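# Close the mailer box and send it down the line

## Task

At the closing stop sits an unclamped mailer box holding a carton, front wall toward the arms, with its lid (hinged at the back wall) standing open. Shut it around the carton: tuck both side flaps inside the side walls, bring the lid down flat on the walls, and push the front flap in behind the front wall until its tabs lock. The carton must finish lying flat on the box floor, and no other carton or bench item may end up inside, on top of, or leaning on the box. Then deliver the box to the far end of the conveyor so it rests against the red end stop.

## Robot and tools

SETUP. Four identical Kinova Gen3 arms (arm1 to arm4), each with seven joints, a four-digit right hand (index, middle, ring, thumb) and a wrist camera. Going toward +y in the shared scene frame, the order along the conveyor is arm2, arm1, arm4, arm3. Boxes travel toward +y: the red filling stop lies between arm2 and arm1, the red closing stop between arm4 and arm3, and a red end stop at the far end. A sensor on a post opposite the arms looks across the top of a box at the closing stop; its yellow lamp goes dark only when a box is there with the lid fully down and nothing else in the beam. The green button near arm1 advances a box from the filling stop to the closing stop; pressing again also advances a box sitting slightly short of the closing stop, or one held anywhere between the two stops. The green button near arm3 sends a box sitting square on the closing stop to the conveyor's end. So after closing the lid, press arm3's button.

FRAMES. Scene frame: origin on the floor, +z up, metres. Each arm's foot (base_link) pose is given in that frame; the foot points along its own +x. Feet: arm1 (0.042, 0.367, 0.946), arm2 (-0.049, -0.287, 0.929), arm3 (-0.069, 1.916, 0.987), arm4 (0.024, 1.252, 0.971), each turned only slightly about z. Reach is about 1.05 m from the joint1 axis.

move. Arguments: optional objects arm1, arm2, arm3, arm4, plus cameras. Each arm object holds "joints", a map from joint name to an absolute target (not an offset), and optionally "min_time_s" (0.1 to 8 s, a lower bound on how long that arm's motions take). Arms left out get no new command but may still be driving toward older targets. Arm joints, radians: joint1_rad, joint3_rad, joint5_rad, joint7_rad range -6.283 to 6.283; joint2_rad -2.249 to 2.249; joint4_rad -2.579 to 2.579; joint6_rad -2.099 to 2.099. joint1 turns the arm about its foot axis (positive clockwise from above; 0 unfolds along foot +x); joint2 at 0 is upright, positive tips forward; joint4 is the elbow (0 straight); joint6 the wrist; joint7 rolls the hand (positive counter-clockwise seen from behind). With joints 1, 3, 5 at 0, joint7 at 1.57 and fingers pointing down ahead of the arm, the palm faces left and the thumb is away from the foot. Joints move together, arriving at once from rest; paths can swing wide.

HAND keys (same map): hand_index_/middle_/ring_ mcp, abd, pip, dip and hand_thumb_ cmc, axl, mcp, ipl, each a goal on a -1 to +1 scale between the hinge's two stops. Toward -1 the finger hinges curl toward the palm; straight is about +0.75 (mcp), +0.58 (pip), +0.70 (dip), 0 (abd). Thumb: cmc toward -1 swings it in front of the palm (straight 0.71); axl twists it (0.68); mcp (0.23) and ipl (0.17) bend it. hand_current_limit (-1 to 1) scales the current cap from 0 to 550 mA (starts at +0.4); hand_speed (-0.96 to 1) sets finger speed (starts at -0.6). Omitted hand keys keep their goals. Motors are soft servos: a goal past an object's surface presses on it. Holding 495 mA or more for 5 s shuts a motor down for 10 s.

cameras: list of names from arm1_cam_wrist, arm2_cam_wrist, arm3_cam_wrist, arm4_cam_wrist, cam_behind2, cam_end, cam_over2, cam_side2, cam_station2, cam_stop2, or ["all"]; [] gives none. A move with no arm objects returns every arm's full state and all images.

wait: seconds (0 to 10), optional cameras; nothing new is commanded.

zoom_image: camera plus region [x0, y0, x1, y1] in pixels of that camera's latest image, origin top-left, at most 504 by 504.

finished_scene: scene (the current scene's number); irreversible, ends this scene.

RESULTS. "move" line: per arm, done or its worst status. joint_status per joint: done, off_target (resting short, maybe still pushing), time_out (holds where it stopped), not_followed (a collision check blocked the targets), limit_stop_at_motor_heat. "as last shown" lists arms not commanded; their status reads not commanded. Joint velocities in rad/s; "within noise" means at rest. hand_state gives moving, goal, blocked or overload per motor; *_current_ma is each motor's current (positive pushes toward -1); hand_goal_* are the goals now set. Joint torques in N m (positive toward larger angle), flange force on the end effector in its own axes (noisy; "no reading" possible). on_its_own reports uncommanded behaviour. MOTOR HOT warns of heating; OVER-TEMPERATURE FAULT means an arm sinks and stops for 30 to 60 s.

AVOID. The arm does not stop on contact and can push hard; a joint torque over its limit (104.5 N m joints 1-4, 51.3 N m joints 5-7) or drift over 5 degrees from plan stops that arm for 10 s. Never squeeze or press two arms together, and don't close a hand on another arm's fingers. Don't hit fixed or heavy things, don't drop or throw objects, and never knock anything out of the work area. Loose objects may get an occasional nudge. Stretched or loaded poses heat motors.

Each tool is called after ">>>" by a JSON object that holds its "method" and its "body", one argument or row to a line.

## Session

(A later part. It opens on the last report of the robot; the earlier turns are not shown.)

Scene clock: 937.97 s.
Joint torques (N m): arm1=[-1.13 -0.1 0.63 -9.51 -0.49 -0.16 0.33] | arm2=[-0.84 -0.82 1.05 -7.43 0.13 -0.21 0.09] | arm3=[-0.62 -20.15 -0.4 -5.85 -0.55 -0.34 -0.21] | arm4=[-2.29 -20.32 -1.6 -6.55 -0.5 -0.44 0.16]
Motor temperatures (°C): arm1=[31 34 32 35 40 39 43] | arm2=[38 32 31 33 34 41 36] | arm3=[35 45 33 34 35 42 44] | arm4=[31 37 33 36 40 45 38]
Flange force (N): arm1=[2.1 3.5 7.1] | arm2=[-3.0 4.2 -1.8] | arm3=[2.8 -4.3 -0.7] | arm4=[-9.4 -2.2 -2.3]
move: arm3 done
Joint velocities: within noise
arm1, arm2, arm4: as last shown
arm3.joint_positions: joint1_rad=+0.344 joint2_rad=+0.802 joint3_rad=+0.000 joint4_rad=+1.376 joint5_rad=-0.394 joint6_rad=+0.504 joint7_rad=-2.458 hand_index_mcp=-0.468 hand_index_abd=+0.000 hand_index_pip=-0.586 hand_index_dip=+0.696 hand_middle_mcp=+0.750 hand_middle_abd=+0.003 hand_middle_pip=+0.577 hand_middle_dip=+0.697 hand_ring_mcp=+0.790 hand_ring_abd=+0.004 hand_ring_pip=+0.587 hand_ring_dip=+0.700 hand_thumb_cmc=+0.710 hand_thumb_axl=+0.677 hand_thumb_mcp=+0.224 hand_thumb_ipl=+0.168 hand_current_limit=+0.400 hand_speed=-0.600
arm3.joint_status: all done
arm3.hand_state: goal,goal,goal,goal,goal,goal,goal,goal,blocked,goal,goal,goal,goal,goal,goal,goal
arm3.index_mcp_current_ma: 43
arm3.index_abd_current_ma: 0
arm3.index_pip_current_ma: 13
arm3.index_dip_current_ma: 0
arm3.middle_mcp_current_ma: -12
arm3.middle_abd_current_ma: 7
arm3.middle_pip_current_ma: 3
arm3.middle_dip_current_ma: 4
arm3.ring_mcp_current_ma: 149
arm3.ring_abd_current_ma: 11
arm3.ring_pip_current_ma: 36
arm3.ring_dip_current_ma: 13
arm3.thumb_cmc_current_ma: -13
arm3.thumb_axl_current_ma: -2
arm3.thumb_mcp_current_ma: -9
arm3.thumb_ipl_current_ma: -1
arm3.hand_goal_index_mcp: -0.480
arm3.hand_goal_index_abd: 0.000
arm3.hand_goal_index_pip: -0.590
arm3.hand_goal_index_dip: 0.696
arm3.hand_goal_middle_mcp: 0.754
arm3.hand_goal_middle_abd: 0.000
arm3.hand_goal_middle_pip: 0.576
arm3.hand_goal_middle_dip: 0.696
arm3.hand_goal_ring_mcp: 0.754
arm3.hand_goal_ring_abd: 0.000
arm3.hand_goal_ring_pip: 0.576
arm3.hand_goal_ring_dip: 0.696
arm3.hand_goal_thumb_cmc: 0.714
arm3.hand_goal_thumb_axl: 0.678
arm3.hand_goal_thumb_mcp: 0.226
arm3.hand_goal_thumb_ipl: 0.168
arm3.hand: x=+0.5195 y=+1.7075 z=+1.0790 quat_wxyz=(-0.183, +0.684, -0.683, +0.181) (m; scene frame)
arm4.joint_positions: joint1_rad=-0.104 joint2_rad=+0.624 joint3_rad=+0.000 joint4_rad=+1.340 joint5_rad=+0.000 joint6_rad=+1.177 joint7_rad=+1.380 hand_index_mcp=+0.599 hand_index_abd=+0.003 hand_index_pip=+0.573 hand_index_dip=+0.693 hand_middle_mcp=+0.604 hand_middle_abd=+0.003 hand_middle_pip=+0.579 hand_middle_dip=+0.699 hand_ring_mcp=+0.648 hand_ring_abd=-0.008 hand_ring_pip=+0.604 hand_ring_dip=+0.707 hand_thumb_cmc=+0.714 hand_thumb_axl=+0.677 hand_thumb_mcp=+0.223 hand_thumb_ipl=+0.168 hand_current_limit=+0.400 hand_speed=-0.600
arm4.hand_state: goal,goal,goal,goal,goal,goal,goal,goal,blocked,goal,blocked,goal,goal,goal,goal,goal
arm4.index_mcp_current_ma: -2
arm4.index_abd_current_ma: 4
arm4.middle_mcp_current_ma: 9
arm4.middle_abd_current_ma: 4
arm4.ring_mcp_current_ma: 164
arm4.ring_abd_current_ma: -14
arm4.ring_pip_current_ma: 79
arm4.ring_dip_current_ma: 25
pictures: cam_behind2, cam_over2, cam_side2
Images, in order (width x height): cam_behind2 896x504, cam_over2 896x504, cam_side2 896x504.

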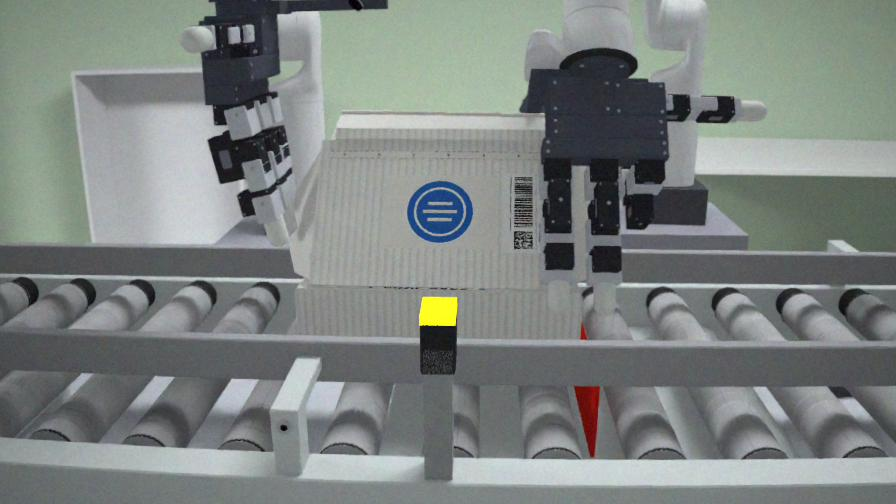

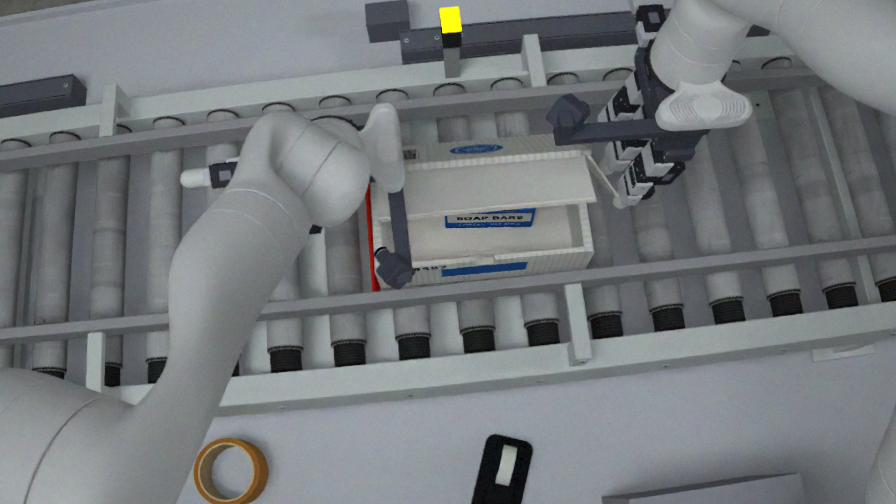

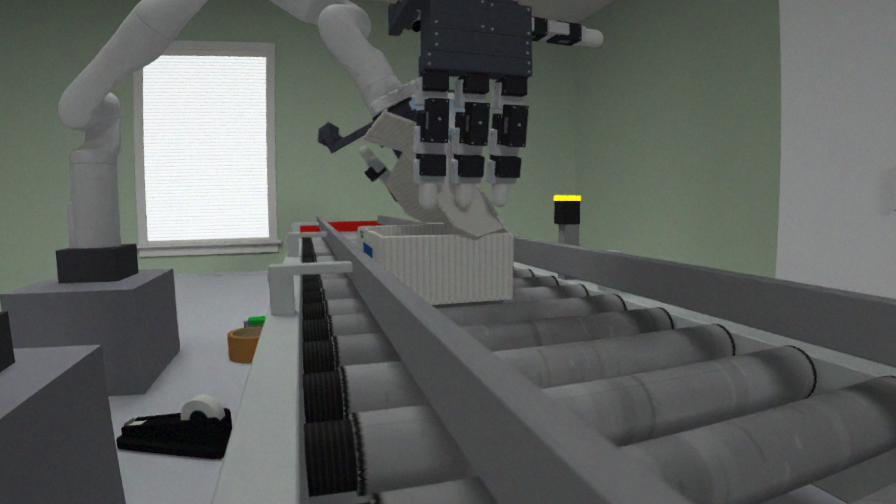

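>>> {"method": "zoom_image", "body": {
  "camera": "cam_over2",
  "region": [300, 90, 660, 330]
}}

>>> {"method": "zoom_image", "body": {
  "camera": "cam_side2",
  "region": [280, 60, 600, 320]
}}

>>> {"method": "zoom_image", "body": {
  "camera": "cam_behind2",
  "region": [200, 60, 720, 400]
}}

Scaled by 1.400 from the camera's 896x504 image, which has a finer 1280x720 frame.

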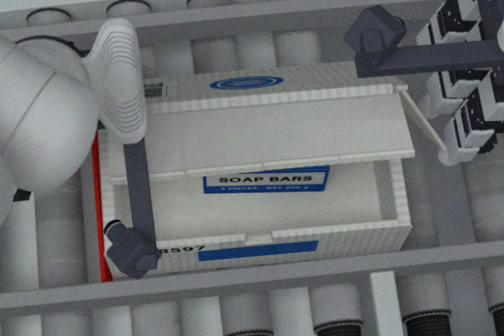

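Scaled by 1.575 from the camera's 896x504 image, which has a finer 1280x720 frame.

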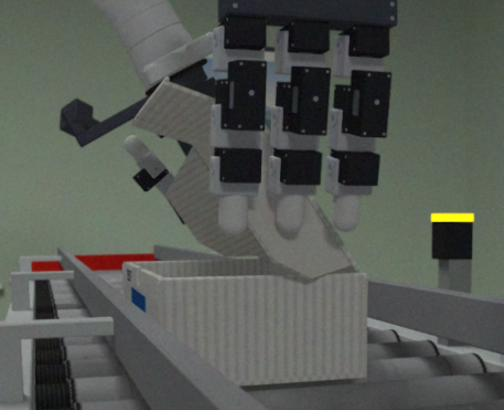

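Region (200, 60, 720, 400) is 520x340 pixels. A region can be at most 504 by 504 pixels.

>>> {"method": "move", "body": {
  "arm3": {"joints":{"joint1_rad":0.435,"joint2_rad":0.856,"joint3_rad":0,"joint4_rad":1.26,"joint5_rad":-0.419,"joint6_rad":0.592,"joint7_rad":-2.371},"min_time_s":2.5},
  "cameras": ["cam_over2","cam_behind2","cam_side2"]
}}

>>> {"method": "zoom_image", "body": {
  "camera": "cam_over2",
  "region": [300, 90, 660, 330]
}}

>>> {"method": "zoom_image", "body": {
  "camera": "cam_behind2",
  "region": [200, 60, 700, 400]
}}

Scene clock: 970.57 s.
Joint torques (N m): arm1=[-1.11 -0.08 0.6 -9.55 -0.48 -0.13 0.31] | arm2=[-0.8 -0.81 1.07 -7.39 0.17 -0.21 0.09] | arm3=[2.64 -21.66 2.48 -7.39 0.4 -1.49 0.18] | arm4=[-4.04 -18.25 -3.14 -5.53 -1.51 -0.68 0.01]
Motor temperatures (°C): arm1=[31 34 32 35 40 38 43] | arm2=[38 32 31 33 34 40 36] | arm3=[35 45 33 34 35 42 44] | arm4=[31 37 33 35 40 45 38]
Flange force (N): arm1=[2.2 3.3 7.4] | arm2=[-3.0 4.3 -1.9] | arm3=[-2.4 -3.8 -0.7] | arm4=[-10.1 -5.6 -6.6]
move: arm3 done
Joint velocities: within noise
arm1, arm2, arm4: as last shown
arm3.joint_positions: joint1_rad=+0.435 joint2_rad=+0.856 joint3_rad=+0.000 joint4_rad=+1.260 joint5_rad=-0.419 joint6_rad=+0.592 joint7_rad=-2.371 hand_index_mcp=-0.479 hand_index_abd=+0.020 hand_index_pip=-0.589 hand_index_dip=+0.696 hand_middle_mcp=+0.773 hand_middle_abd=+0.019 hand_middle_pip=+0.588 hand_middle_dip=+0.699 hand_ring_mcp=+0.773 hand_ring_abd=+0.015 hand_ring_pip=+0.588 hand_ring_dip=+0.700 hand_thumb_cmc=+0.710 hand_thumb_axl=+0.677 hand_thumb_mcp=+0.224 hand_thumb_ipl=+0.168 hand_current_limit=+0.400 hand_speed=-0.600
arm3.joint_status: all done
arm3.hand_state: goal,blocked,goal,goal,goal,goal,goal,goal,goal,goal,goal,goal,goal,goal,goal,goal
arm3.index_mcp_current_ma: 2
arm3.index_abd_current_ma: 64
arm3.index_pip_current_ma: 4
arm3.index_dip_current_ma: 0
arm3.middle_mcp_current_ma: 75
arm3.middle_abd_current_ma: 59
arm3.middle_pip_current_ma: 41
arm3.middle_dip_current_ma: 8
arm3.ring_mcp_current_ma: 72
arm3.ring_abd_current_ma: 44
arm3.ring_pip_current_ma: 41
arm3.ring_dip_current_ma: 13
arm3.thumb_cmc_current_ma: -13
arm3.thumb_axl_current_ma: -2
arm3.thumb_mcp_current_ma: -9
arm3.thumb_ipl_current_ma: -1
arm3.hand_goal_index_mcp: -0.480
arm3.hand_goal_index_abd: 0.000
arm3.hand_goal_index_pip: -0.590
arm3.hand_goal_index_dip: 0.696
arm3.hand_goal_middle_mcp: 0.754
arm3.hand_goal_middle_abd: 0.000
arm3.hand_goal_middle_pip: 0.576
arm3.hand_goal_middle_dip: 0.696
arm3.hand_goal_ring_mcp: 0.754
arm3.hand_goal_ring_abd: 0.000
arm3.hand_goal_ring_pip: 0.576
arm3.hand_goal_ring_dip: 0.696
arm3.hand_goal_thumb_cmc: 0.714
arm3.hand_goal_thumb_axl: 0.678
arm3.hand_goal_thumb_mcp: 0.226
arm3.hand_goal_thumb_ipl: 0.168
arm3.hand: x=+0.5194 y=+1.6504 z=+1.0783 quat_wxyz=(-0.183, +0.684, -0.683, +0.181) (m; scene frame)
arm4.joint_positions: joint1_rad=-0.104 joint2_rad=+0.624 joint3_rad=+0.000 joint4_rad=+1.340 joint5_rad=+0.000 joint6_rad=+1.177 joint7_rad=+1.380 hand_index_mcp=+0.599 hand_index_abd=+0.003 hand_index_pip=+0.573 hand_index_dip=+0.693 hand_middle_mcp=+0.619 hand_middle_abd=+0.006 hand_middle_pip=+0.588 hand_middle_dip=+0.700 hand_ring_mcp=+0.678 hand_ring_abd=-0.026 hand_ring_pip=+0.619 hand_ring_dip=+0.709 hand_thumb_cmc=+0.714 hand_thumb_axl=+0.677 hand_thumb_mcp=+0.223 hand_thumb_ipl=+0.168 hand_current_limit=+0.400 hand_speed=-0.600
arm4.hand_state: goal,goal,goal,goal,goal,goal,goal,goal,blocked,blocked,blocked,goal,goal,goal,goal,goal
arm4.middle_mcp_current_ma: 53
arm4.middle_abd_current_ma: 10
arm4.middle_pip_current_ma: 26
arm4.middle_dip_current_ma: 8
arm4.ring_mcp_current_ma: 296
arm4.ring_abd_current_ma: -62
arm4.ring_pip_current_ma: 130
arm4.ring_dip_current_ma: 31
pictures: cam_behind2, cam_over2, cam_side2
Images, in order (width x height): cam_behind2 896x504, cam_over2 896x504, cam_side2 896x504.

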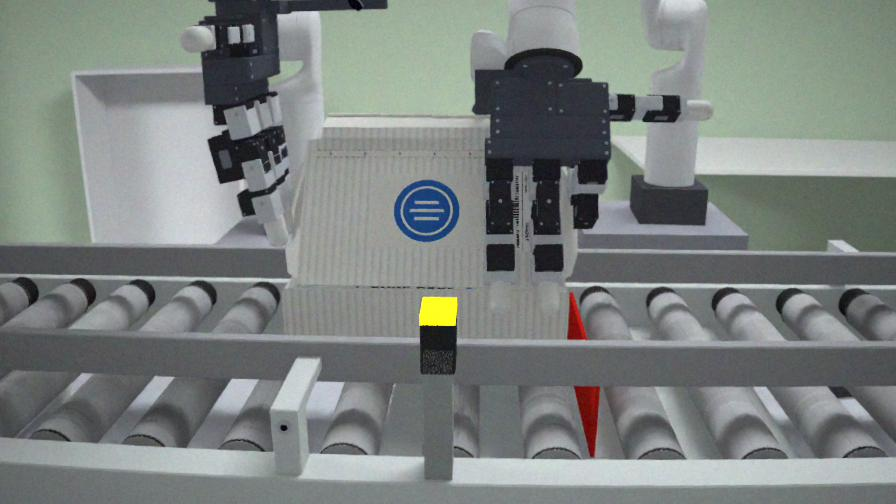

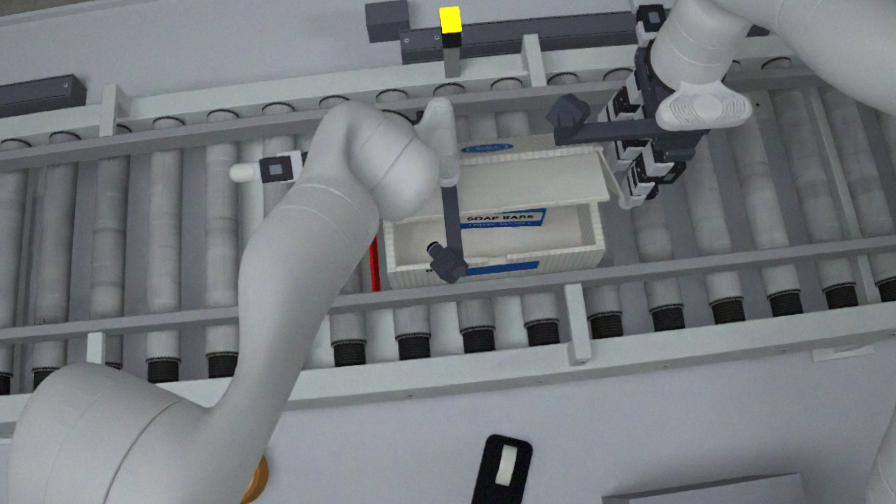

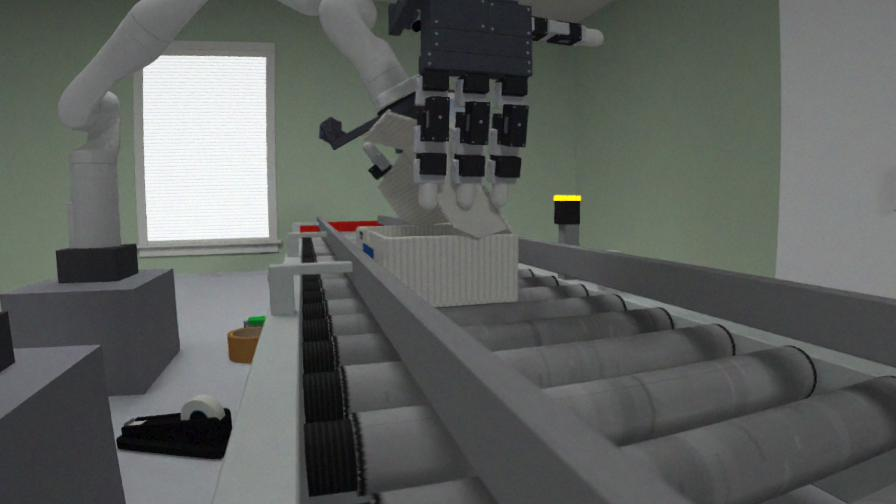

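Scaled by 1.400 from the camera's 896x504 image, which has a finer 1280x720 frame.

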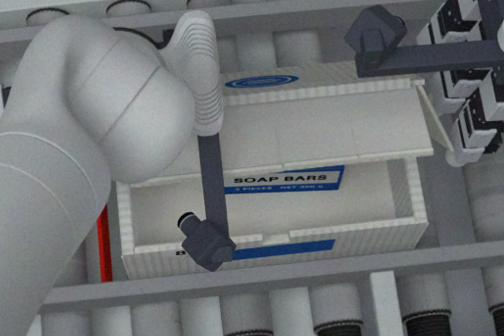

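Scaled by 1.008 from the camera's 896x504 image, which has a finer 1280x720 frame.

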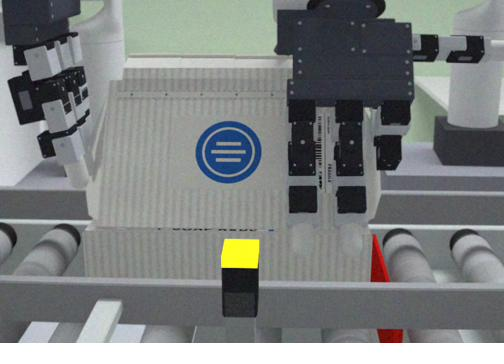

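>>> {"method": "zoom_image", "body": {
  "camera": "cam_side2",
  "region": [350, 150, 540, 320]
}}

>>> {"method": "move", "body": {
  "cameras": ["cam_station2","arm4_cam_wrist","arm3_cam_wrist"]
}}

Scaled by 2.653 from the camera's 896x504 image, which has a finer 1280x720 frame.

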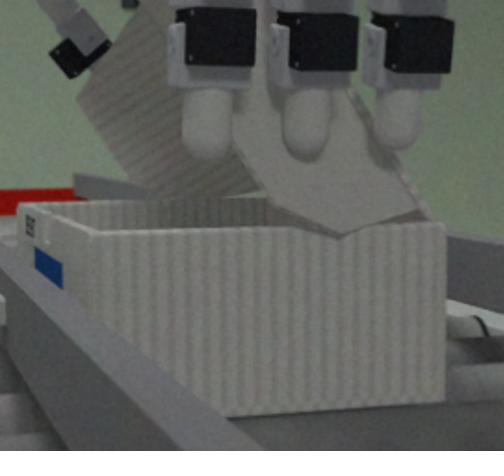

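Scene clock: 1000.63 s.
Joint torques (N m): arm1=[-1.13 -0.1 0.61 -9.51 -0.53 -0.15 0.31] | arm2=[-0.83 -0.84 1.09 -7.41 0.16 -0.19 0.1] | arm3=[2.78 -21.56 2.48 -7.38 0.4 -1.52 0.21] | arm4=[-4 -18.15 -3.07 -5.62 -1.58 -0.62 0.06]
Motor temperatures (°C): arm1=[31 34 32 35 40 38 43] | arm2=[38 32 31 33 34 40 36] | arm3=[35 44 33 34 35 42 44] | arm4=[31 37 33 35 40 45 38]
Flange force (N): arm1=[2.1 3.3 7.1] | arm2=[-3.1 4.4 -1.9] | arm3=[-2.7 -4.1 -0.8] | arm4=[-9.3 -5.5 -6.4]
Joint velocities: within noise
arm1.joint_positions: joint1_rad=-0.800 joint2_rad=-0.375 joint3_rad=-0.093 joint4_rad=+1.476 joint5_rad=-0.024 joint6_rad=+1.941 joint7_rad=+1.786 hand_index_mcp=+0.753 hand_index_abd=+0.000 hand_index_pip=+0.577 hand_index_dip=+0.696 hand_middle_mcp=+0.753 hand_middle_abd=+0.000 hand_middle_pip=+0.577 hand_middle_dip=+0.696 hand_ring_mcp=+0.753 hand_ring_abd=+0.000 hand_ring_pip=+0.577 hand_ring_dip=+0.696 hand_thumb_cmc=+0.714 hand_thumb_axl=+0.677 hand_thumb_mcp=+0.224 hand_thumb_ipl=+0.168 hand_current_limit=+0.400 hand_speed=-0.600
arm1.joint_status: not commanded
arm1.hand_state: goal,goal,goal,goal,goal,goal,goal,goal,goal,goal,goal,goal,goal,goal,goal,goal
arm1.index_mcp_current_ma: -2
arm1.index_abd_current_ma: 0
arm1.index_pip_current_ma: 2
arm1.index_dip_current_ma: 0
arm1.middle_mcp_current_ma: -2
arm1.middle_abd_current_ma: 0
arm1.middle_pip_current_ma: 2
arm1.middle_dip_current_ma: 0
arm1.ring_mcp_current_ma: -2
arm1.ring_abd_current_ma: 0
arm1.ring_pip_current_ma: 2
arm1.ring_dip_current_ma: 0
arm1.thumb_cmc_current_ma: 1
arm1.thumb_axl_current_ma: -2
arm1.thumb_mcp_current_ma: -9
arm1.thumb_ipl_current_ma: -1
arm1.hand_goal_index_mcp: 0.754
arm1.hand_goal_index_abd: 0.000
arm1.hand_goal_index_pip: 0.576
arm1.hand_goal_index_dip: 0.696
arm1.hand_goal_middle_mcp: 0.754
arm1.hand_goal_middle_abd: 0.000
arm1.hand_goal_middle_pip: 0.576
arm1.hand_goal_middle_dip: 0.696
arm1.hand_goal_ring_mcp: 0.754
arm1.hand_goal_ring_abd: 0.000
arm1.hand_goal_ring_pip: 0.576
arm1.hand_goal_ring_dip: 0.696
arm1.hand_goal_thumb_cmc: 0.714
arm1.hand_goal_thumb_axl: 0.678
arm1.hand_goal_thumb_mcp: 0.226
arm1.hand_goal_thumb_ipl: 0.168
arm1.hand: x=+0.0719 y=+0.5348 z=+1.4659 quat_wxyz=(+0.048, -0.562, +0.826, +0.020) (m; scene frame)
arm2.joint_positions: joint1_rad=+0.131 joint2_rad=-0.418 joint3_rad=-0.038 joint4_rad=+1.515 joint5_rad=-0.067 joint6_rad=+1.958 joint7_rad=+1.639 hand_index_mcp=+0.753 hand_index_abd=+0.000 hand_index_pip=+0.577 hand_index_dip=+0.696 hand_middle_mcp=+0.753 hand_middle_abd=+0.000 hand_middle_pip=+0.577 hand_middle_dip=+0.696 hand_ring_mcp=+0.753 hand_ring_abd=+0.000 hand_ring_pip=+0.577 hand_ring_dip=+0.696 hand_thumb_cmc=+0.714 hand_thumb_axl=+0.677 hand_thumb_mcp=+0.224 hand_thumb_ipl=+0.168 hand_current_limit=+0.400 hand_speed=-0.600
arm2.joint_status: not commanded
arm2.hand_state: goal,goal,goal,goal,goal,overload,goal,goal,goal,goal,goal,goal,goal,goal,goal,goal
arm2.index_mcp_current_ma: -2
arm2.index_abd_current_ma: 0
arm2.index_pip_current_ma: 2
arm2.index_dip_current_ma: 0
arm2.middle_mcp_current_ma: -2
arm2.middle_abd_current_ma: 0
arm2.middle_pip_current_ma: 2
arm2.middle_dip_current_ma: 0
arm2.ring_mcp_current_ma: -2
arm2.ring_abd_current_ma: 0
arm2.ring_pip_current_ma: 2
arm2.ring_dip_current_ma: 0
arm2.thumb_cmc_current_ma: 1
arm2.thumb_axl_current_ma: -2
arm2.thumb_mcp_current_ma: -8
arm2.thumb_ipl_current_ma: -1
arm2.hand_goal_index_mcp: 0.754
arm2.hand_goal_index_abd: 0.000
arm2.hand_goal_index_pip: 0.576
arm2.hand_goal_index_dip: 0.696
arm2.hand_goal_middle_mcp: 0.754
arm2.hand_goal_middle_abd: 0.000
arm2.hand_goal_middle_pip: 0.576
arm2.hand_goal_middle_dip: 0.696
arm2.hand_goal_ring_mcp: 0.754
arm2.hand_goal_ring_abd: 0.000
arm2.hand_goal_ring_pip: 0.576
arm2.hand_goal_ring_dip: 0.696
arm2.hand_goal_thumb_cmc: 0.714
arm2.hand_goal_thumb_axl: 0.678
arm2.hand_goal_thumb_mcp: 0.226
arm2.hand_goal_thumb_ipl: 0.168
arm2.hand: x=+0.1135 y=-0.2342 z=+1.4473 quat_wxyz=(+0.046, +0.053, +0.997, +0.017) (m; scene frame)
arm3.joint_positions: joint1_rad=+0.435 joint2_rad=+0.856 joint3_rad=+0.000 joint4_rad=+1.260 joint5_rad=-0.419 joint6_rad=+0.592 joint7_rad=-2.371 hand_index_mcp=-0.479 hand_index_abd=+0.020 hand_index_pip=-0.589 hand_index_dip=+0.696 hand_middle_mcp=+0.773 hand_middle_abd=+0.019 hand_middle_pip=+0.588 hand_middle_dip=+0.699 hand_ring_mcp=+0.773 hand_ring_abd=+0.015 hand_ring_pip=+0.588 hand_ring_dip=+0.700 hand_thumb_cmc=+0.710 hand_thumb_axl=+0.677 hand_thumb_mcp=+0.224 hand_thumb_ipl=+0.168 hand_current_limit=+0.400 hand_speed=-0.600
arm3.joint_status: all done
arm3.hand_state: goal,blocked,goal,goal,goal,goal,goal,goal,goal,goal,goal,goal,goal,goal,goal,goal
arm3.index_mcp_current_ma: 2
arm3.index_abd_current_ma: 64
arm3.index_pip_current_ma: 4
arm3.index_dip_current_ma: 0
arm3.middle_mcp_current_ma: 75
arm3.middle_abd_current_ma: 59
arm3.middle_pip_current_ma: 41
arm3.middle_dip_current_ma: 8
arm3.ring_mcp_current_ma: 72
arm3.ring_abd_current_ma: 44
arm3.ring_pip_current_ma: 41
arm3.ring_dip_current_ma: 13
arm3.thumb_cmc_current_ma: -13
arm3.thumb_axl_current_ma: -2
arm3.thumb_mcp_current_ma: -9
arm3.thumb_ipl_current_ma: -1
arm3.hand_goal_index_mcp: -0.480
arm3.hand_goal_index_abd: 0.000
arm3.hand_goal_index_pip: -0.590
arm3.hand_goal_index_dip: 0.696
arm3.hand_goal_middle_mcp: 0.754
arm3.hand_goal_middle_abd: 0.000
arm3.hand_goal_middle_pip: 0.576
arm3.hand_goal_middle_dip: 0.696
arm3.hand_goal_ring_mcp: 0.754
arm3.hand_goal_ring_abd: 0.000
arm3.hand_goal_ring_pip: 0.576
arm3.hand_goal_ring_dip: 0.696
arm3.hand_goal_thumb_cmc: 0.714
arm3.hand_goal_thumb_axl: 0.678
arm3.hand_goal_thumb_mcp: 0.226
arm3.hand_goal_thumb_ipl: 0.168
arm3.hand: x=+0.5194 y=+1.6504 z=+1.0783 quat_wxyz=(-0.183, +0.684, -0.683, +0.181) (m; scene frame)
arm4.joint_positions: joint1_rad=-0.104 joint2_rad=+0.624 joint3_rad=+0.000 joint4_rad=+1.340 joint5_rad=+0.000 joint6_rad=+1.177 joint7_rad=+1.380 hand_index_mcp=+0.599 hand_index_abd=+0.003 hand_index_pip=+0.573 hand_index_dip=+0.693 hand_middle_mcp=+0.619 hand_middle_abd=+0.006 hand_middle_pip=+0.588 hand_middle_dip=+0.700 hand_ring_mcp=+0.678 hand_ring_abd=-0.026 hand_ring_pip=+0.619 hand_ring_dip=+0.709 hand_thumb_cmc=+0.714 hand_thumb_axl=+0.677 hand_thumb_mcp=+0.223 hand_thumb_ipl=+0.168 hand_current_limit=+0.400 hand_speed=-0.600
arm4.joint_status: not commanded
arm4.hand_state: goal,goal,goal,goal,goal,goal,goal,goal,blocked,blocked,blocked,goal,goal,goal,goal,goal
arm4.index_mcp_current_ma: -2
arm4.index_abd_current_ma: 4
arm4.index_pip_current_ma: -4
arm4.index_dip_current_ma: -4
arm4.middle_mcp_current_ma: 53
arm4.middle_abd_current_ma: 10
arm4.middle_pip_current_ma: 26
arm4.middle_dip_current_ma: 8
arm4.ring_mcp_current_ma: 296
arm4.ring_abd_current_ma: -62
arm4.ring_pip_current_ma: 130
arm4.ring_dip_current_ma: 31
arm4.thumb_cmc_current_ma: 0
arm4.thumb_axl_current_ma: -1
arm4.thumb_mcp_current_ma: -6
arm4.thumb_ipl_current_ma: 0
arm4.hand_goal_index_mcp: 0.600
arm4.hand_goal_index_abd: 0.000
arm4.hand_goal_index_pip: 0.576
arm4.hand_goal_index_dip: 0.696
arm4.hand_goal_middle_mcp: 0.600
arm4.hand_goal_middle_abd: 0.000
arm4.hand_goal_middle_pip: 0.576
arm4.hand_goal_middle_dip: 0.696
arm4.hand_goal_ring_mcp: 0.600
arm4.hand_goal_ring_abd: 0.000
arm4.hand_goal_ring_pip: 0.576
arm4.hand_goal_ring_dip: 0.696
arm4.hand_goal_thumb_cmc: 0.714
arm4.hand_goal_thumb_axl: 0.678
arm4.hand_goal_thumb_mcp: 0.226
arm4.hand_goal_thumb_ipl: 0.168
arm4.hand: x=+0.5772 y=+1.4111 z=+1.1794 quat_wxyz=(+0.002, +0.000, +1.000, +0.007) (m; scene frame)
pictures: arm3_cam_wrist, arm4_cam_wrist, cam_station2
Images, in order (width x height): arm3_cam_wrist 896x504, arm4_cam_wrist 896x504, cam_station2 896x504.

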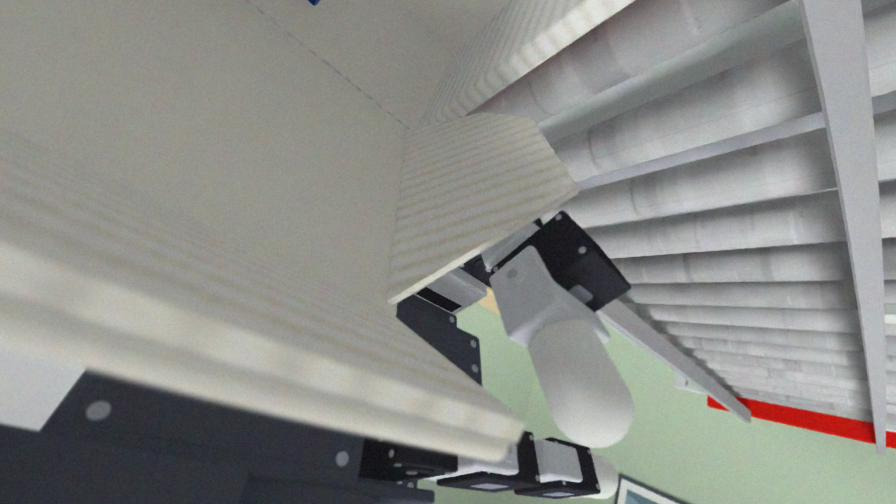

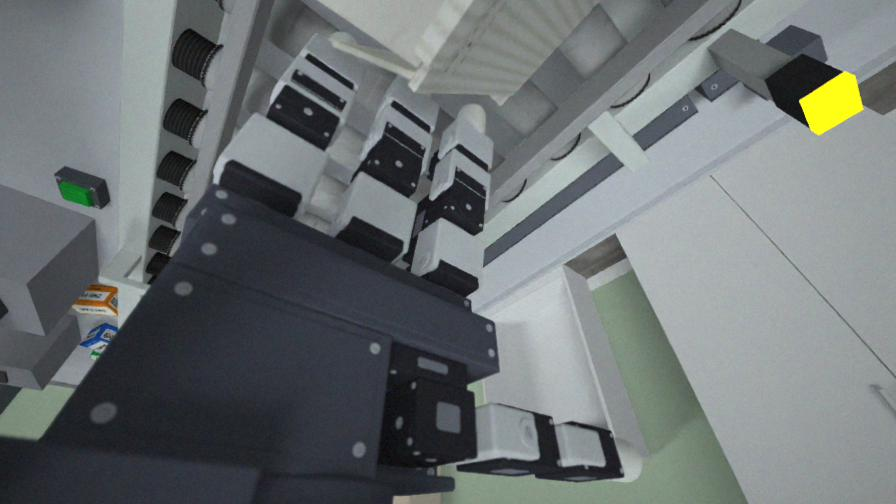

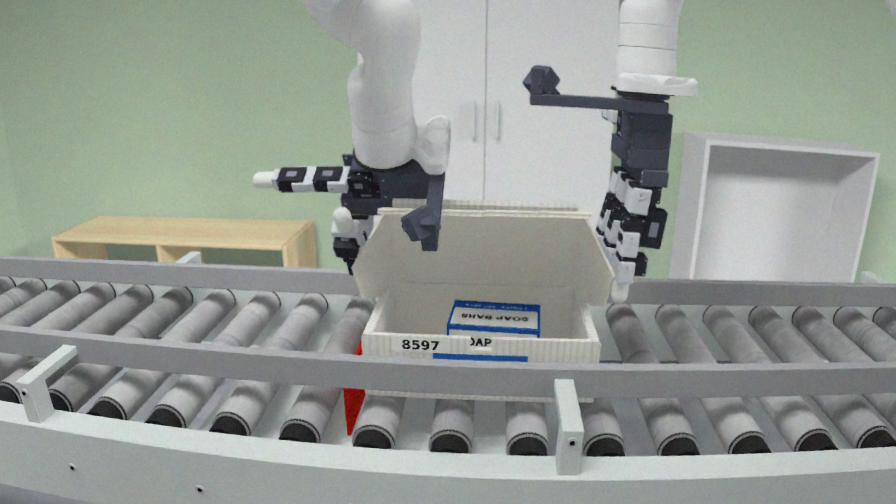

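>>> {"method": "zoom_image", "body": {
  "camera": "cam_station2",
  "region": [330, 180, 670, 400]
}}

>>> {"method": "zoom_image", "body": {
  "camera": "arm4_cam_wrist",
  "region": [250, 0, 600, 200]
}}

Scaled by 1.482 from the camera's 896x504 image, which has a finer 1280x720 frame.

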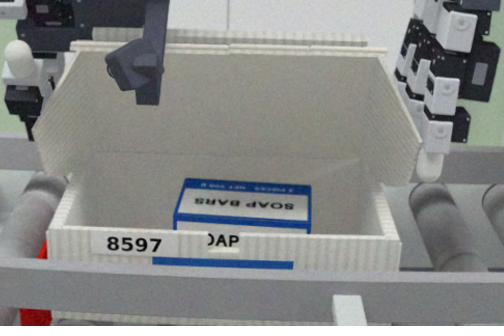

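Scaled by 1.440 from the camera's 896x504 image, which has a finer 1280x720 frame.

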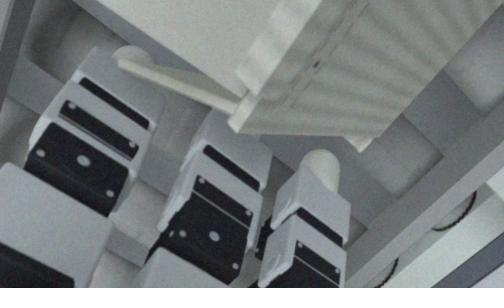

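>>> {"method": "move", "body": {
  "arm3": {"joints":{"joint1_rad":0.381,"joint2_rad":0.997,"joint3_rad":0,"joint4_rad":0.847,"joint5_rad":-0.148,"joint6_rad":1.014,"joint7_rad":-2.664},"min_time_s":2.5},
  "cameras": ["cam_station2","cam_side2","arm3_cam_wrist"]
}}

>>> {"method": "zoom_image", "body": {
  "camera": "cam_station2",
  "region": [330, 180, 670, 400]
}}

>>> {"method": "zoom_image", "body": {
  "camera": "cam_side2",
  "region": [310, 70, 540, 320]
}}

Scene clock: 1051.60 s.
Joint torques (N m): arm1=[-1.14 -0.09 0.63 -9.53 -0.5 -0.15 0.3] | arm2=[-0.83 -0.81 1.05 -7.41 0.14 -0.23 0.09] | arm3=[0.51 -24.85 0.62 -7.61 0.08 -0.2 -0.12] | arm4=[-3.58 -18.48 -2.79 -5.76 -1.39 -0.68 0]
Motor temperatures (°C): arm1=[31 34 32 35 40 38 43] | arm2=[38 32 31 33 34 40 36] | arm3=[35 43 33 34 35 42 44] | arm4=[31 37 33 36 40 45 38]
Flange force (N): arm1=[2.1 3.4 7.2] | arm2=[-3.0 4.2 -1.9] | arm3=[1.7 -4.8 1.0] | arm4=[-9.5 -4.9 -6.0]
move: arm3 done
Joint velocities: within noise
arm1, arm2, arm4: as last shown
arm3.joint_positions: joint1_rad=+0.381 joint2_rad=+0.997 joint3_rad=+0.000 joint4_rad=+0.847 joint5_rad=-0.148 joint6_rad=+1.014 joint7_rad=-2.664 hand_index_mcp=-0.474 hand_index_abd=+0.003 hand_index_pip=-0.589 hand_index_dip=+0.696 hand_middle_mcp=+0.764 hand_middle_abd=+0.006 hand_middle_pip=+0.581 hand_middle_dip=+0.698 hand_ring_mcp=+0.764 hand_ring_abd=+0.005 hand_ring_pip=+0.582 hand_ring_dip=+0.699 hand_thumb_cmc=+0.710 hand_thumb_axl=+0.677 hand_thumb_mcp=+0.224 hand_thumb_ipl=+0.168 hand_current_limit=+0.400 hand_speed=-0.600
arm3.joint_status: all done
arm3.hand_state: goal,goal,goal,goal,goal,goal,goal,goal,goal,goal,goal,goal,goal,goal,goal,goal
arm3.index_mcp_current_ma: 20
arm3.index_abd_current_ma: 8
arm3.index_pip_current_ma: 4
arm3.index_dip_current_ma: 0
arm3.middle_mcp_current_ma: 38
arm3.middle_abd_current_ma: 15
arm3.middle_pip_current_ma: 17
arm3.middle_dip_current_ma: 7
arm3.ring_mcp_current_ma: 37
arm3.ring_abd_current_ma: 15
arm3.ring_pip_current_ma: 17
arm3.ring_dip_current_ma: 7
arm3.thumb_cmc_current_ma: -13
arm3.thumb_axl_current_ma: -2
arm3.thumb_mcp_current_ma: -9
arm3.thumb_ipl_current_ma: -1
arm3.hand_goal_index_mcp: -0.480
arm3.hand_goal_index_abd: 0.000
arm3.hand_goal_index_pip: -0.590
arm3.hand_goal_index_dip: 0.696
arm3.hand_goal_middle_mcp: 0.754
arm3.hand_goal_middle_abd: 0.000
arm3.hand_goal_middle_pip: 0.576
arm3.hand_goal_middle_dip: 0.696
arm3.hand_goal_ring_mcp: 0.754
arm3.hand_goal_ring_abd: 0.000
arm3.hand_goal_ring_pip: 0.576
arm3.hand_goal_ring_dip: 0.696
arm3.hand_goal_thumb_cmc: 0.714
arm3.hand_goal_thumb_axl: 0.678
arm3.hand_goal_thumb_mcp: 0.226
arm3.hand_goal_thumb_ipl: 0.168
arm3.hand: x=+0.5331 y=+1.6502 z=+1.0998 quat_wxyz=(-0.111, +0.699, -0.698, +0.109) (m; scene frame)
arm4.joint_positions: joint1_rad=-0.104 joint2_rad=+0.624 joint3_rad=+0.000 joint4_rad=+1.340 joint5_rad=+0.000 joint6_rad=+1.177 joint7_rad=+1.380 hand_index_mcp=+0.599 hand_index_abd=+0.003 hand_index_pip=+0.573 hand_index_dip=+0.693 hand_middle_mcp=+0.619 hand_middle_abd=+0.006 hand_middle_pip=+0.587 hand_middle_dip=+0.700 hand_ring_mcp=+0.678 hand_ring_abd=-0.025 hand_ring_pip=+0.619 hand_ring_dip=+0.709 hand_thumb_cmc=+0.714 hand_thumb_axl=+0.677 hand_thumb_mcp=+0.223 hand_thumb_ipl=+0.168 hand_current_limit=+0.400 hand_speed=-0.600
arm4.middle_mcp_current_ma: 51
arm4.middle_abd_current_ma: 11
arm4.ring_abd_current_ma: -58
pictures: arm3_cam_wrist, cam_side2, cam_station2
Images, in order (width x height): arm3_cam_wrist 896x504, cam_side2 896x504, cam_station2 896x504.

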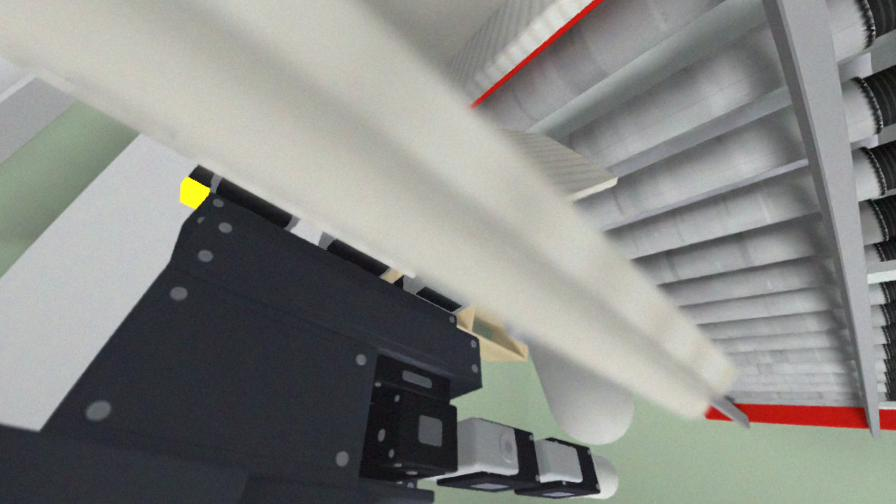

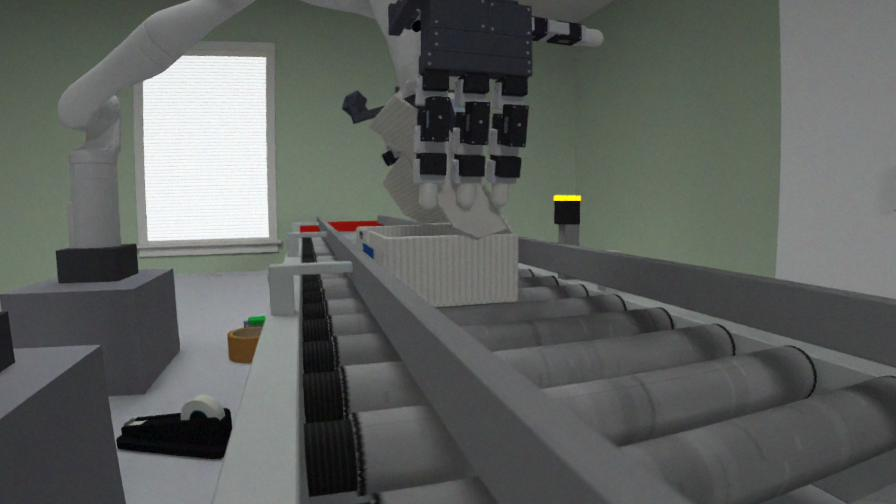

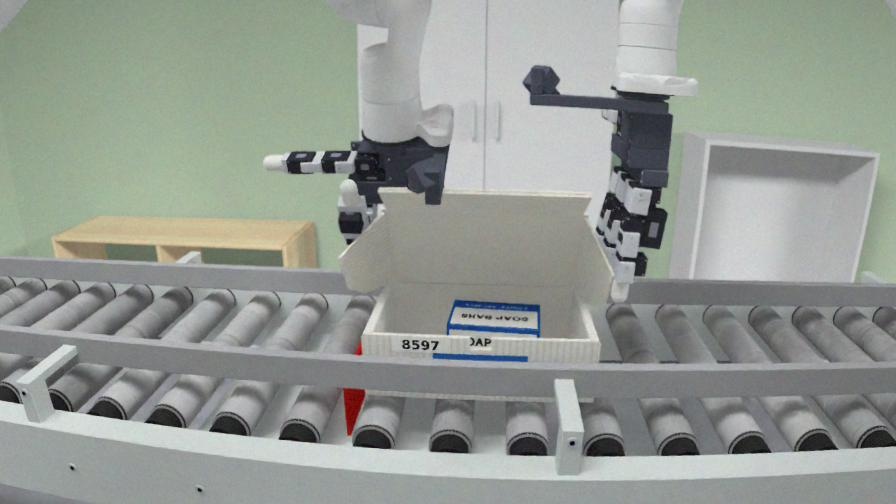

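Scaled by 1.482 from the camera's 896x504 image, which has a finer 1280x720 frame.

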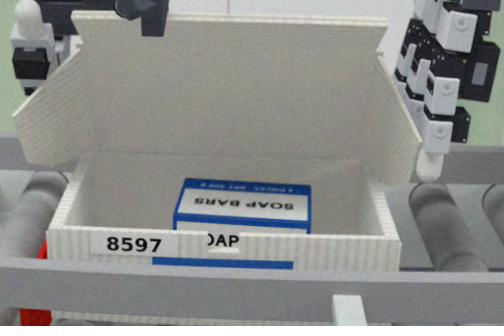

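Scaled by 2.016 from the camera's 896x504 image, which has a finer 1280x720 frame.

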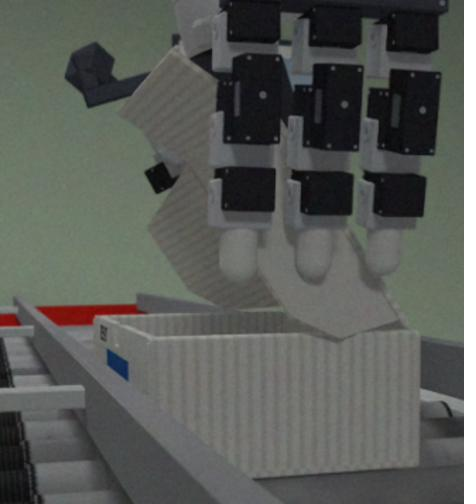

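>>> {"method": "move", "body": {
  "arm4": {"joints":{"joint1_rad":-0.165,"joint2_rad":0.618,"joint3_rad":0,"joint4_rad":1.404,"joint5_rad":0,"joint6_rad":1.12,"joint7_rad":1.319},"min_time_s":2.5},
  "cameras": ["cam_station2","cam_side2","arm4_cam_wrist"]
}}

>>> {"method": "zoom_image", "body": {
  "camera": "cam_station2",
  "region": [330, 180, 670, 400]
}}

>>> {"method": "zoom_image", "body": {
  "camera": "cam_side2",
  "region": [310, 70, 540, 320]
}}

Scene clock: 1068.47 s.
Joint torques (N m): arm1=[-1.13 -0.12 0.61 -9.51 -0.51 -0.14 0.31] | arm2=[-0.85 -0.81 1.07 -7.4 0.12 -0.2 0.1] | arm3=[4.39 -24.25 3.56 -8.21 1.75 -1.1 0.46] | arm4=[-8.92 -12.94 -8.02 -1.85 -4.6 0.26 0.05]
Motor temperatures (°C): arm1=[31 34 32 35 40 38 43] | arm2=[38 32 31 33 34 40 36] | arm3=[35 43 33 34 35 42 44] | arm4=[31 36 33 36 40 45 38]
Flange force (N): arm1=[2.0 3.3 7.2] | arm2=[-3.0 4.3 -1.9] | arm3=[-4.9 -5.1 -0.5] | arm4=[-13.9 -13.8 -14.7]
move: arm4 done
Joint velocities: within noise
arm1, arm2, arm3: as last shown
arm3.joint_positions: joint1_rad=+0.381 joint2_rad=+0.997 joint3_rad=+0.000 joint4_rad=+0.847 joint5_rad=-0.148 joint6_rad=+1.014 joint7_rad=-2.664 hand_index_mcp=-0.474 hand_index_abd=+0.026 hand_index_pip=-0.589 hand_index_dip=+0.696 hand_middle_mcp=+0.761 hand_middle_abd=+0.006 hand_middle_pip=+0.581 hand_middle_dip=+0.698 hand_ring_mcp=+0.753 hand_ring_abd=+0.004 hand_ring_pip=+0.578 hand_ring_dip=+0.699 hand_thumb_cmc=+0.710 hand_thumb_axl=+0.677 hand_thumb_mcp=+0.224 hand_thumb_ipl=+0.168 hand_current_limit=+0.400 hand_speed=-0.600
arm3.hand_state: goal,blocked,goal,goal,goal,goal,goal,goal,goal,goal,goal,goal,goal,goal,goal,goal
arm3.index_abd_current_ma: 85
arm3.middle_mcp_current_ma: 23
arm3.middle_abd_current_ma: 16
arm3.ring_mcp_current_ma: -3
arm3.ring_abd_current_ma: 9
arm3.ring_pip_current_ma: 5
arm4.joint_positions: joint1_rad=-0.165 joint2_rad=+0.618 joint3_rad=+0.000 joint4_rad=+1.404 joint5_rad=+0.000 joint6_rad=+1.120 joint7_rad=+1.319 hand_index_mcp=+0.628 hand_index_abd=+0.014 hand_index_pip=+0.591 hand_index_dip=+0.700 hand_middle_mcp=+0.690 hand_middle_abd=+0.047 hand_middle_pip=+0.631 hand_middle_dip=+0.721 hand_ring_mcp=+0.758 hand_ring_abd=+0.005 hand_ring_pip=+0.624 hand_ring_dip=+0.701 hand_thumb_cmc=+0.714 hand_thumb_axl=+0.677 hand_thumb_mcp=+0.223 hand_thumb_ipl=+0.168 hand_current_limit=+0.400 hand_speed=-0.600
arm4.joint_status: all done
arm4.hand_state: blocked,goal,goal,goal,blocked,blocked,blocked,blocked,blocked,goal,blocked,goal,goal,goal,goal,goal
arm4.index_mcp_current_ma: 86
arm4.index_abd_current_ma: 29
arm4.index_pip_current_ma: 36
arm4.index_dip_current_ma: 7
arm4.middle_mcp_current_ma: 353
arm4.middle_abd_current_ma: 123
arm4.middle_pip_current_ma: 177
arm4.middle_dip_current_ma: 69
arm4.ring_mcp_current_ma: 385
arm4.ring_abd_current_ma: 7
arm4.ring_pip_current_ma: 152
arm4.ring_dip_current_ma: 9
arm4.thumb_cmc_current_ma: 0
arm4.thumb_axl_current_ma: -1
arm4.thumb_mcp_current_ma: -6
arm4.thumb_ipl_current_ma: 0
arm4.hand_goal_index_mcp: 0.600
arm4.hand_goal_index_abd: 0.000
arm4.hand_goal_index_pip: 0.576
arm4.hand_goal_index_dip: 0.696
arm4.hand_goal_middle_mcp: 0.600
arm4.hand_goal_middle_abd: 0.000
arm4.hand_goal_middle_pip: 0.576
arm4.hand_goal_middle_dip: 0.696
arm4.hand_goal_ring_mcp: 0.600
arm4.hand_goal_ring_abd: 0.000
arm4.hand_goal_ring_pip: 0.576
arm4.hand_goal_ring_dip: 0.696
arm4.hand_goal_thumb_cmc: 0.714
arm4.hand_goal_thumb_axl: 0.678
arm4.hand_goal_thumb_mcp: 0.226
arm4.hand_goal_thumb_ipl: 0.168
arm4.hand: x=+0.5623 y=+1.4412 z=+1.1647 quat_wxyz=(+0.001, +0.000, +1.000, +0.007) (m; scene frame)
pictures: arm4_cam_wrist, cam_side2, cam_station2
Images, in order (width x height): arm4_cam_wrist 896x504, cam_side2 896x504, cam_station2 896x504.

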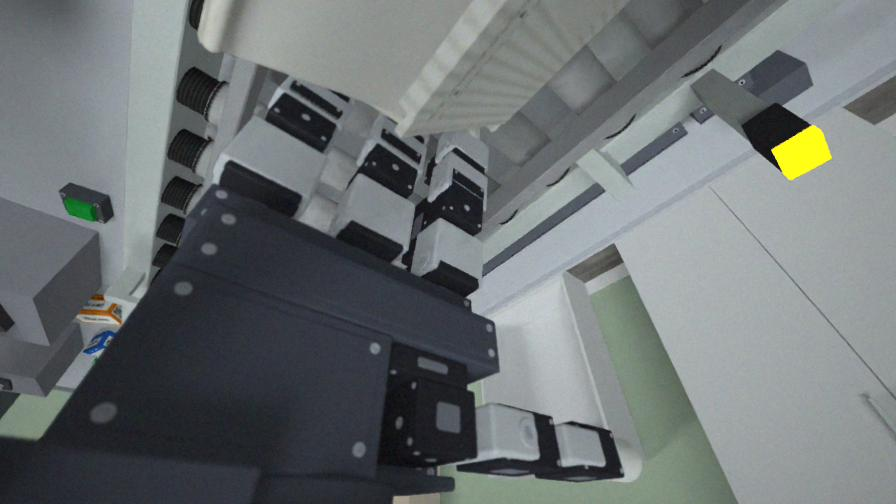

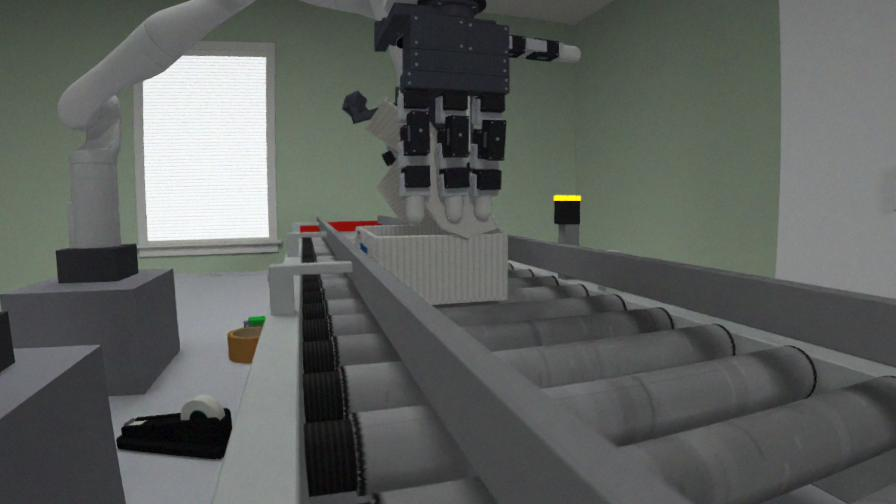

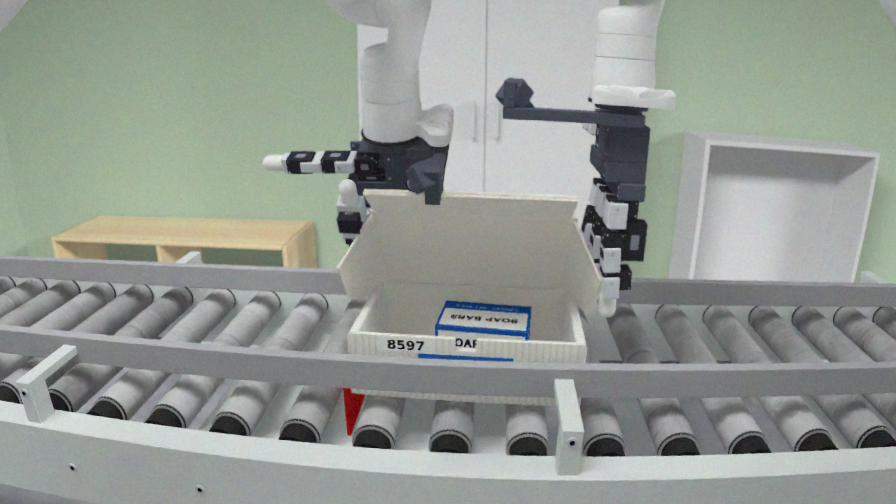

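Scaled by 1.482 from the camera's 896x504 image, which has a finer 1280x720 frame.

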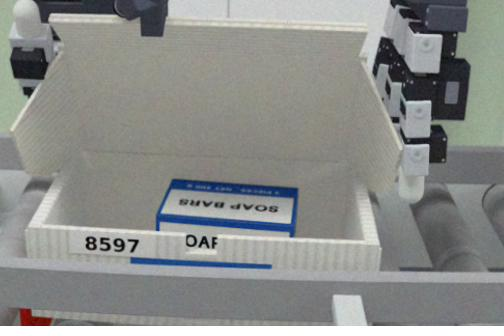

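Scaled by 2.016 from the camera's 896x504 image, which has a finer 1280x720 frame.

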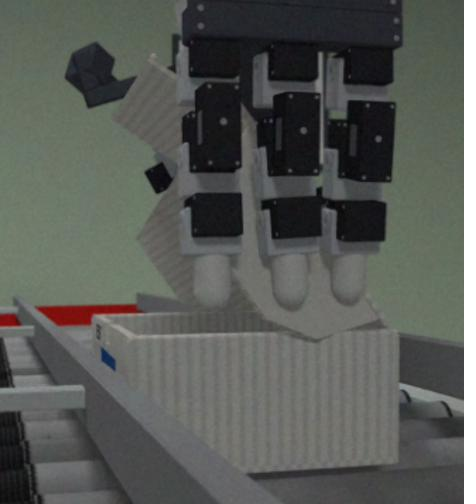

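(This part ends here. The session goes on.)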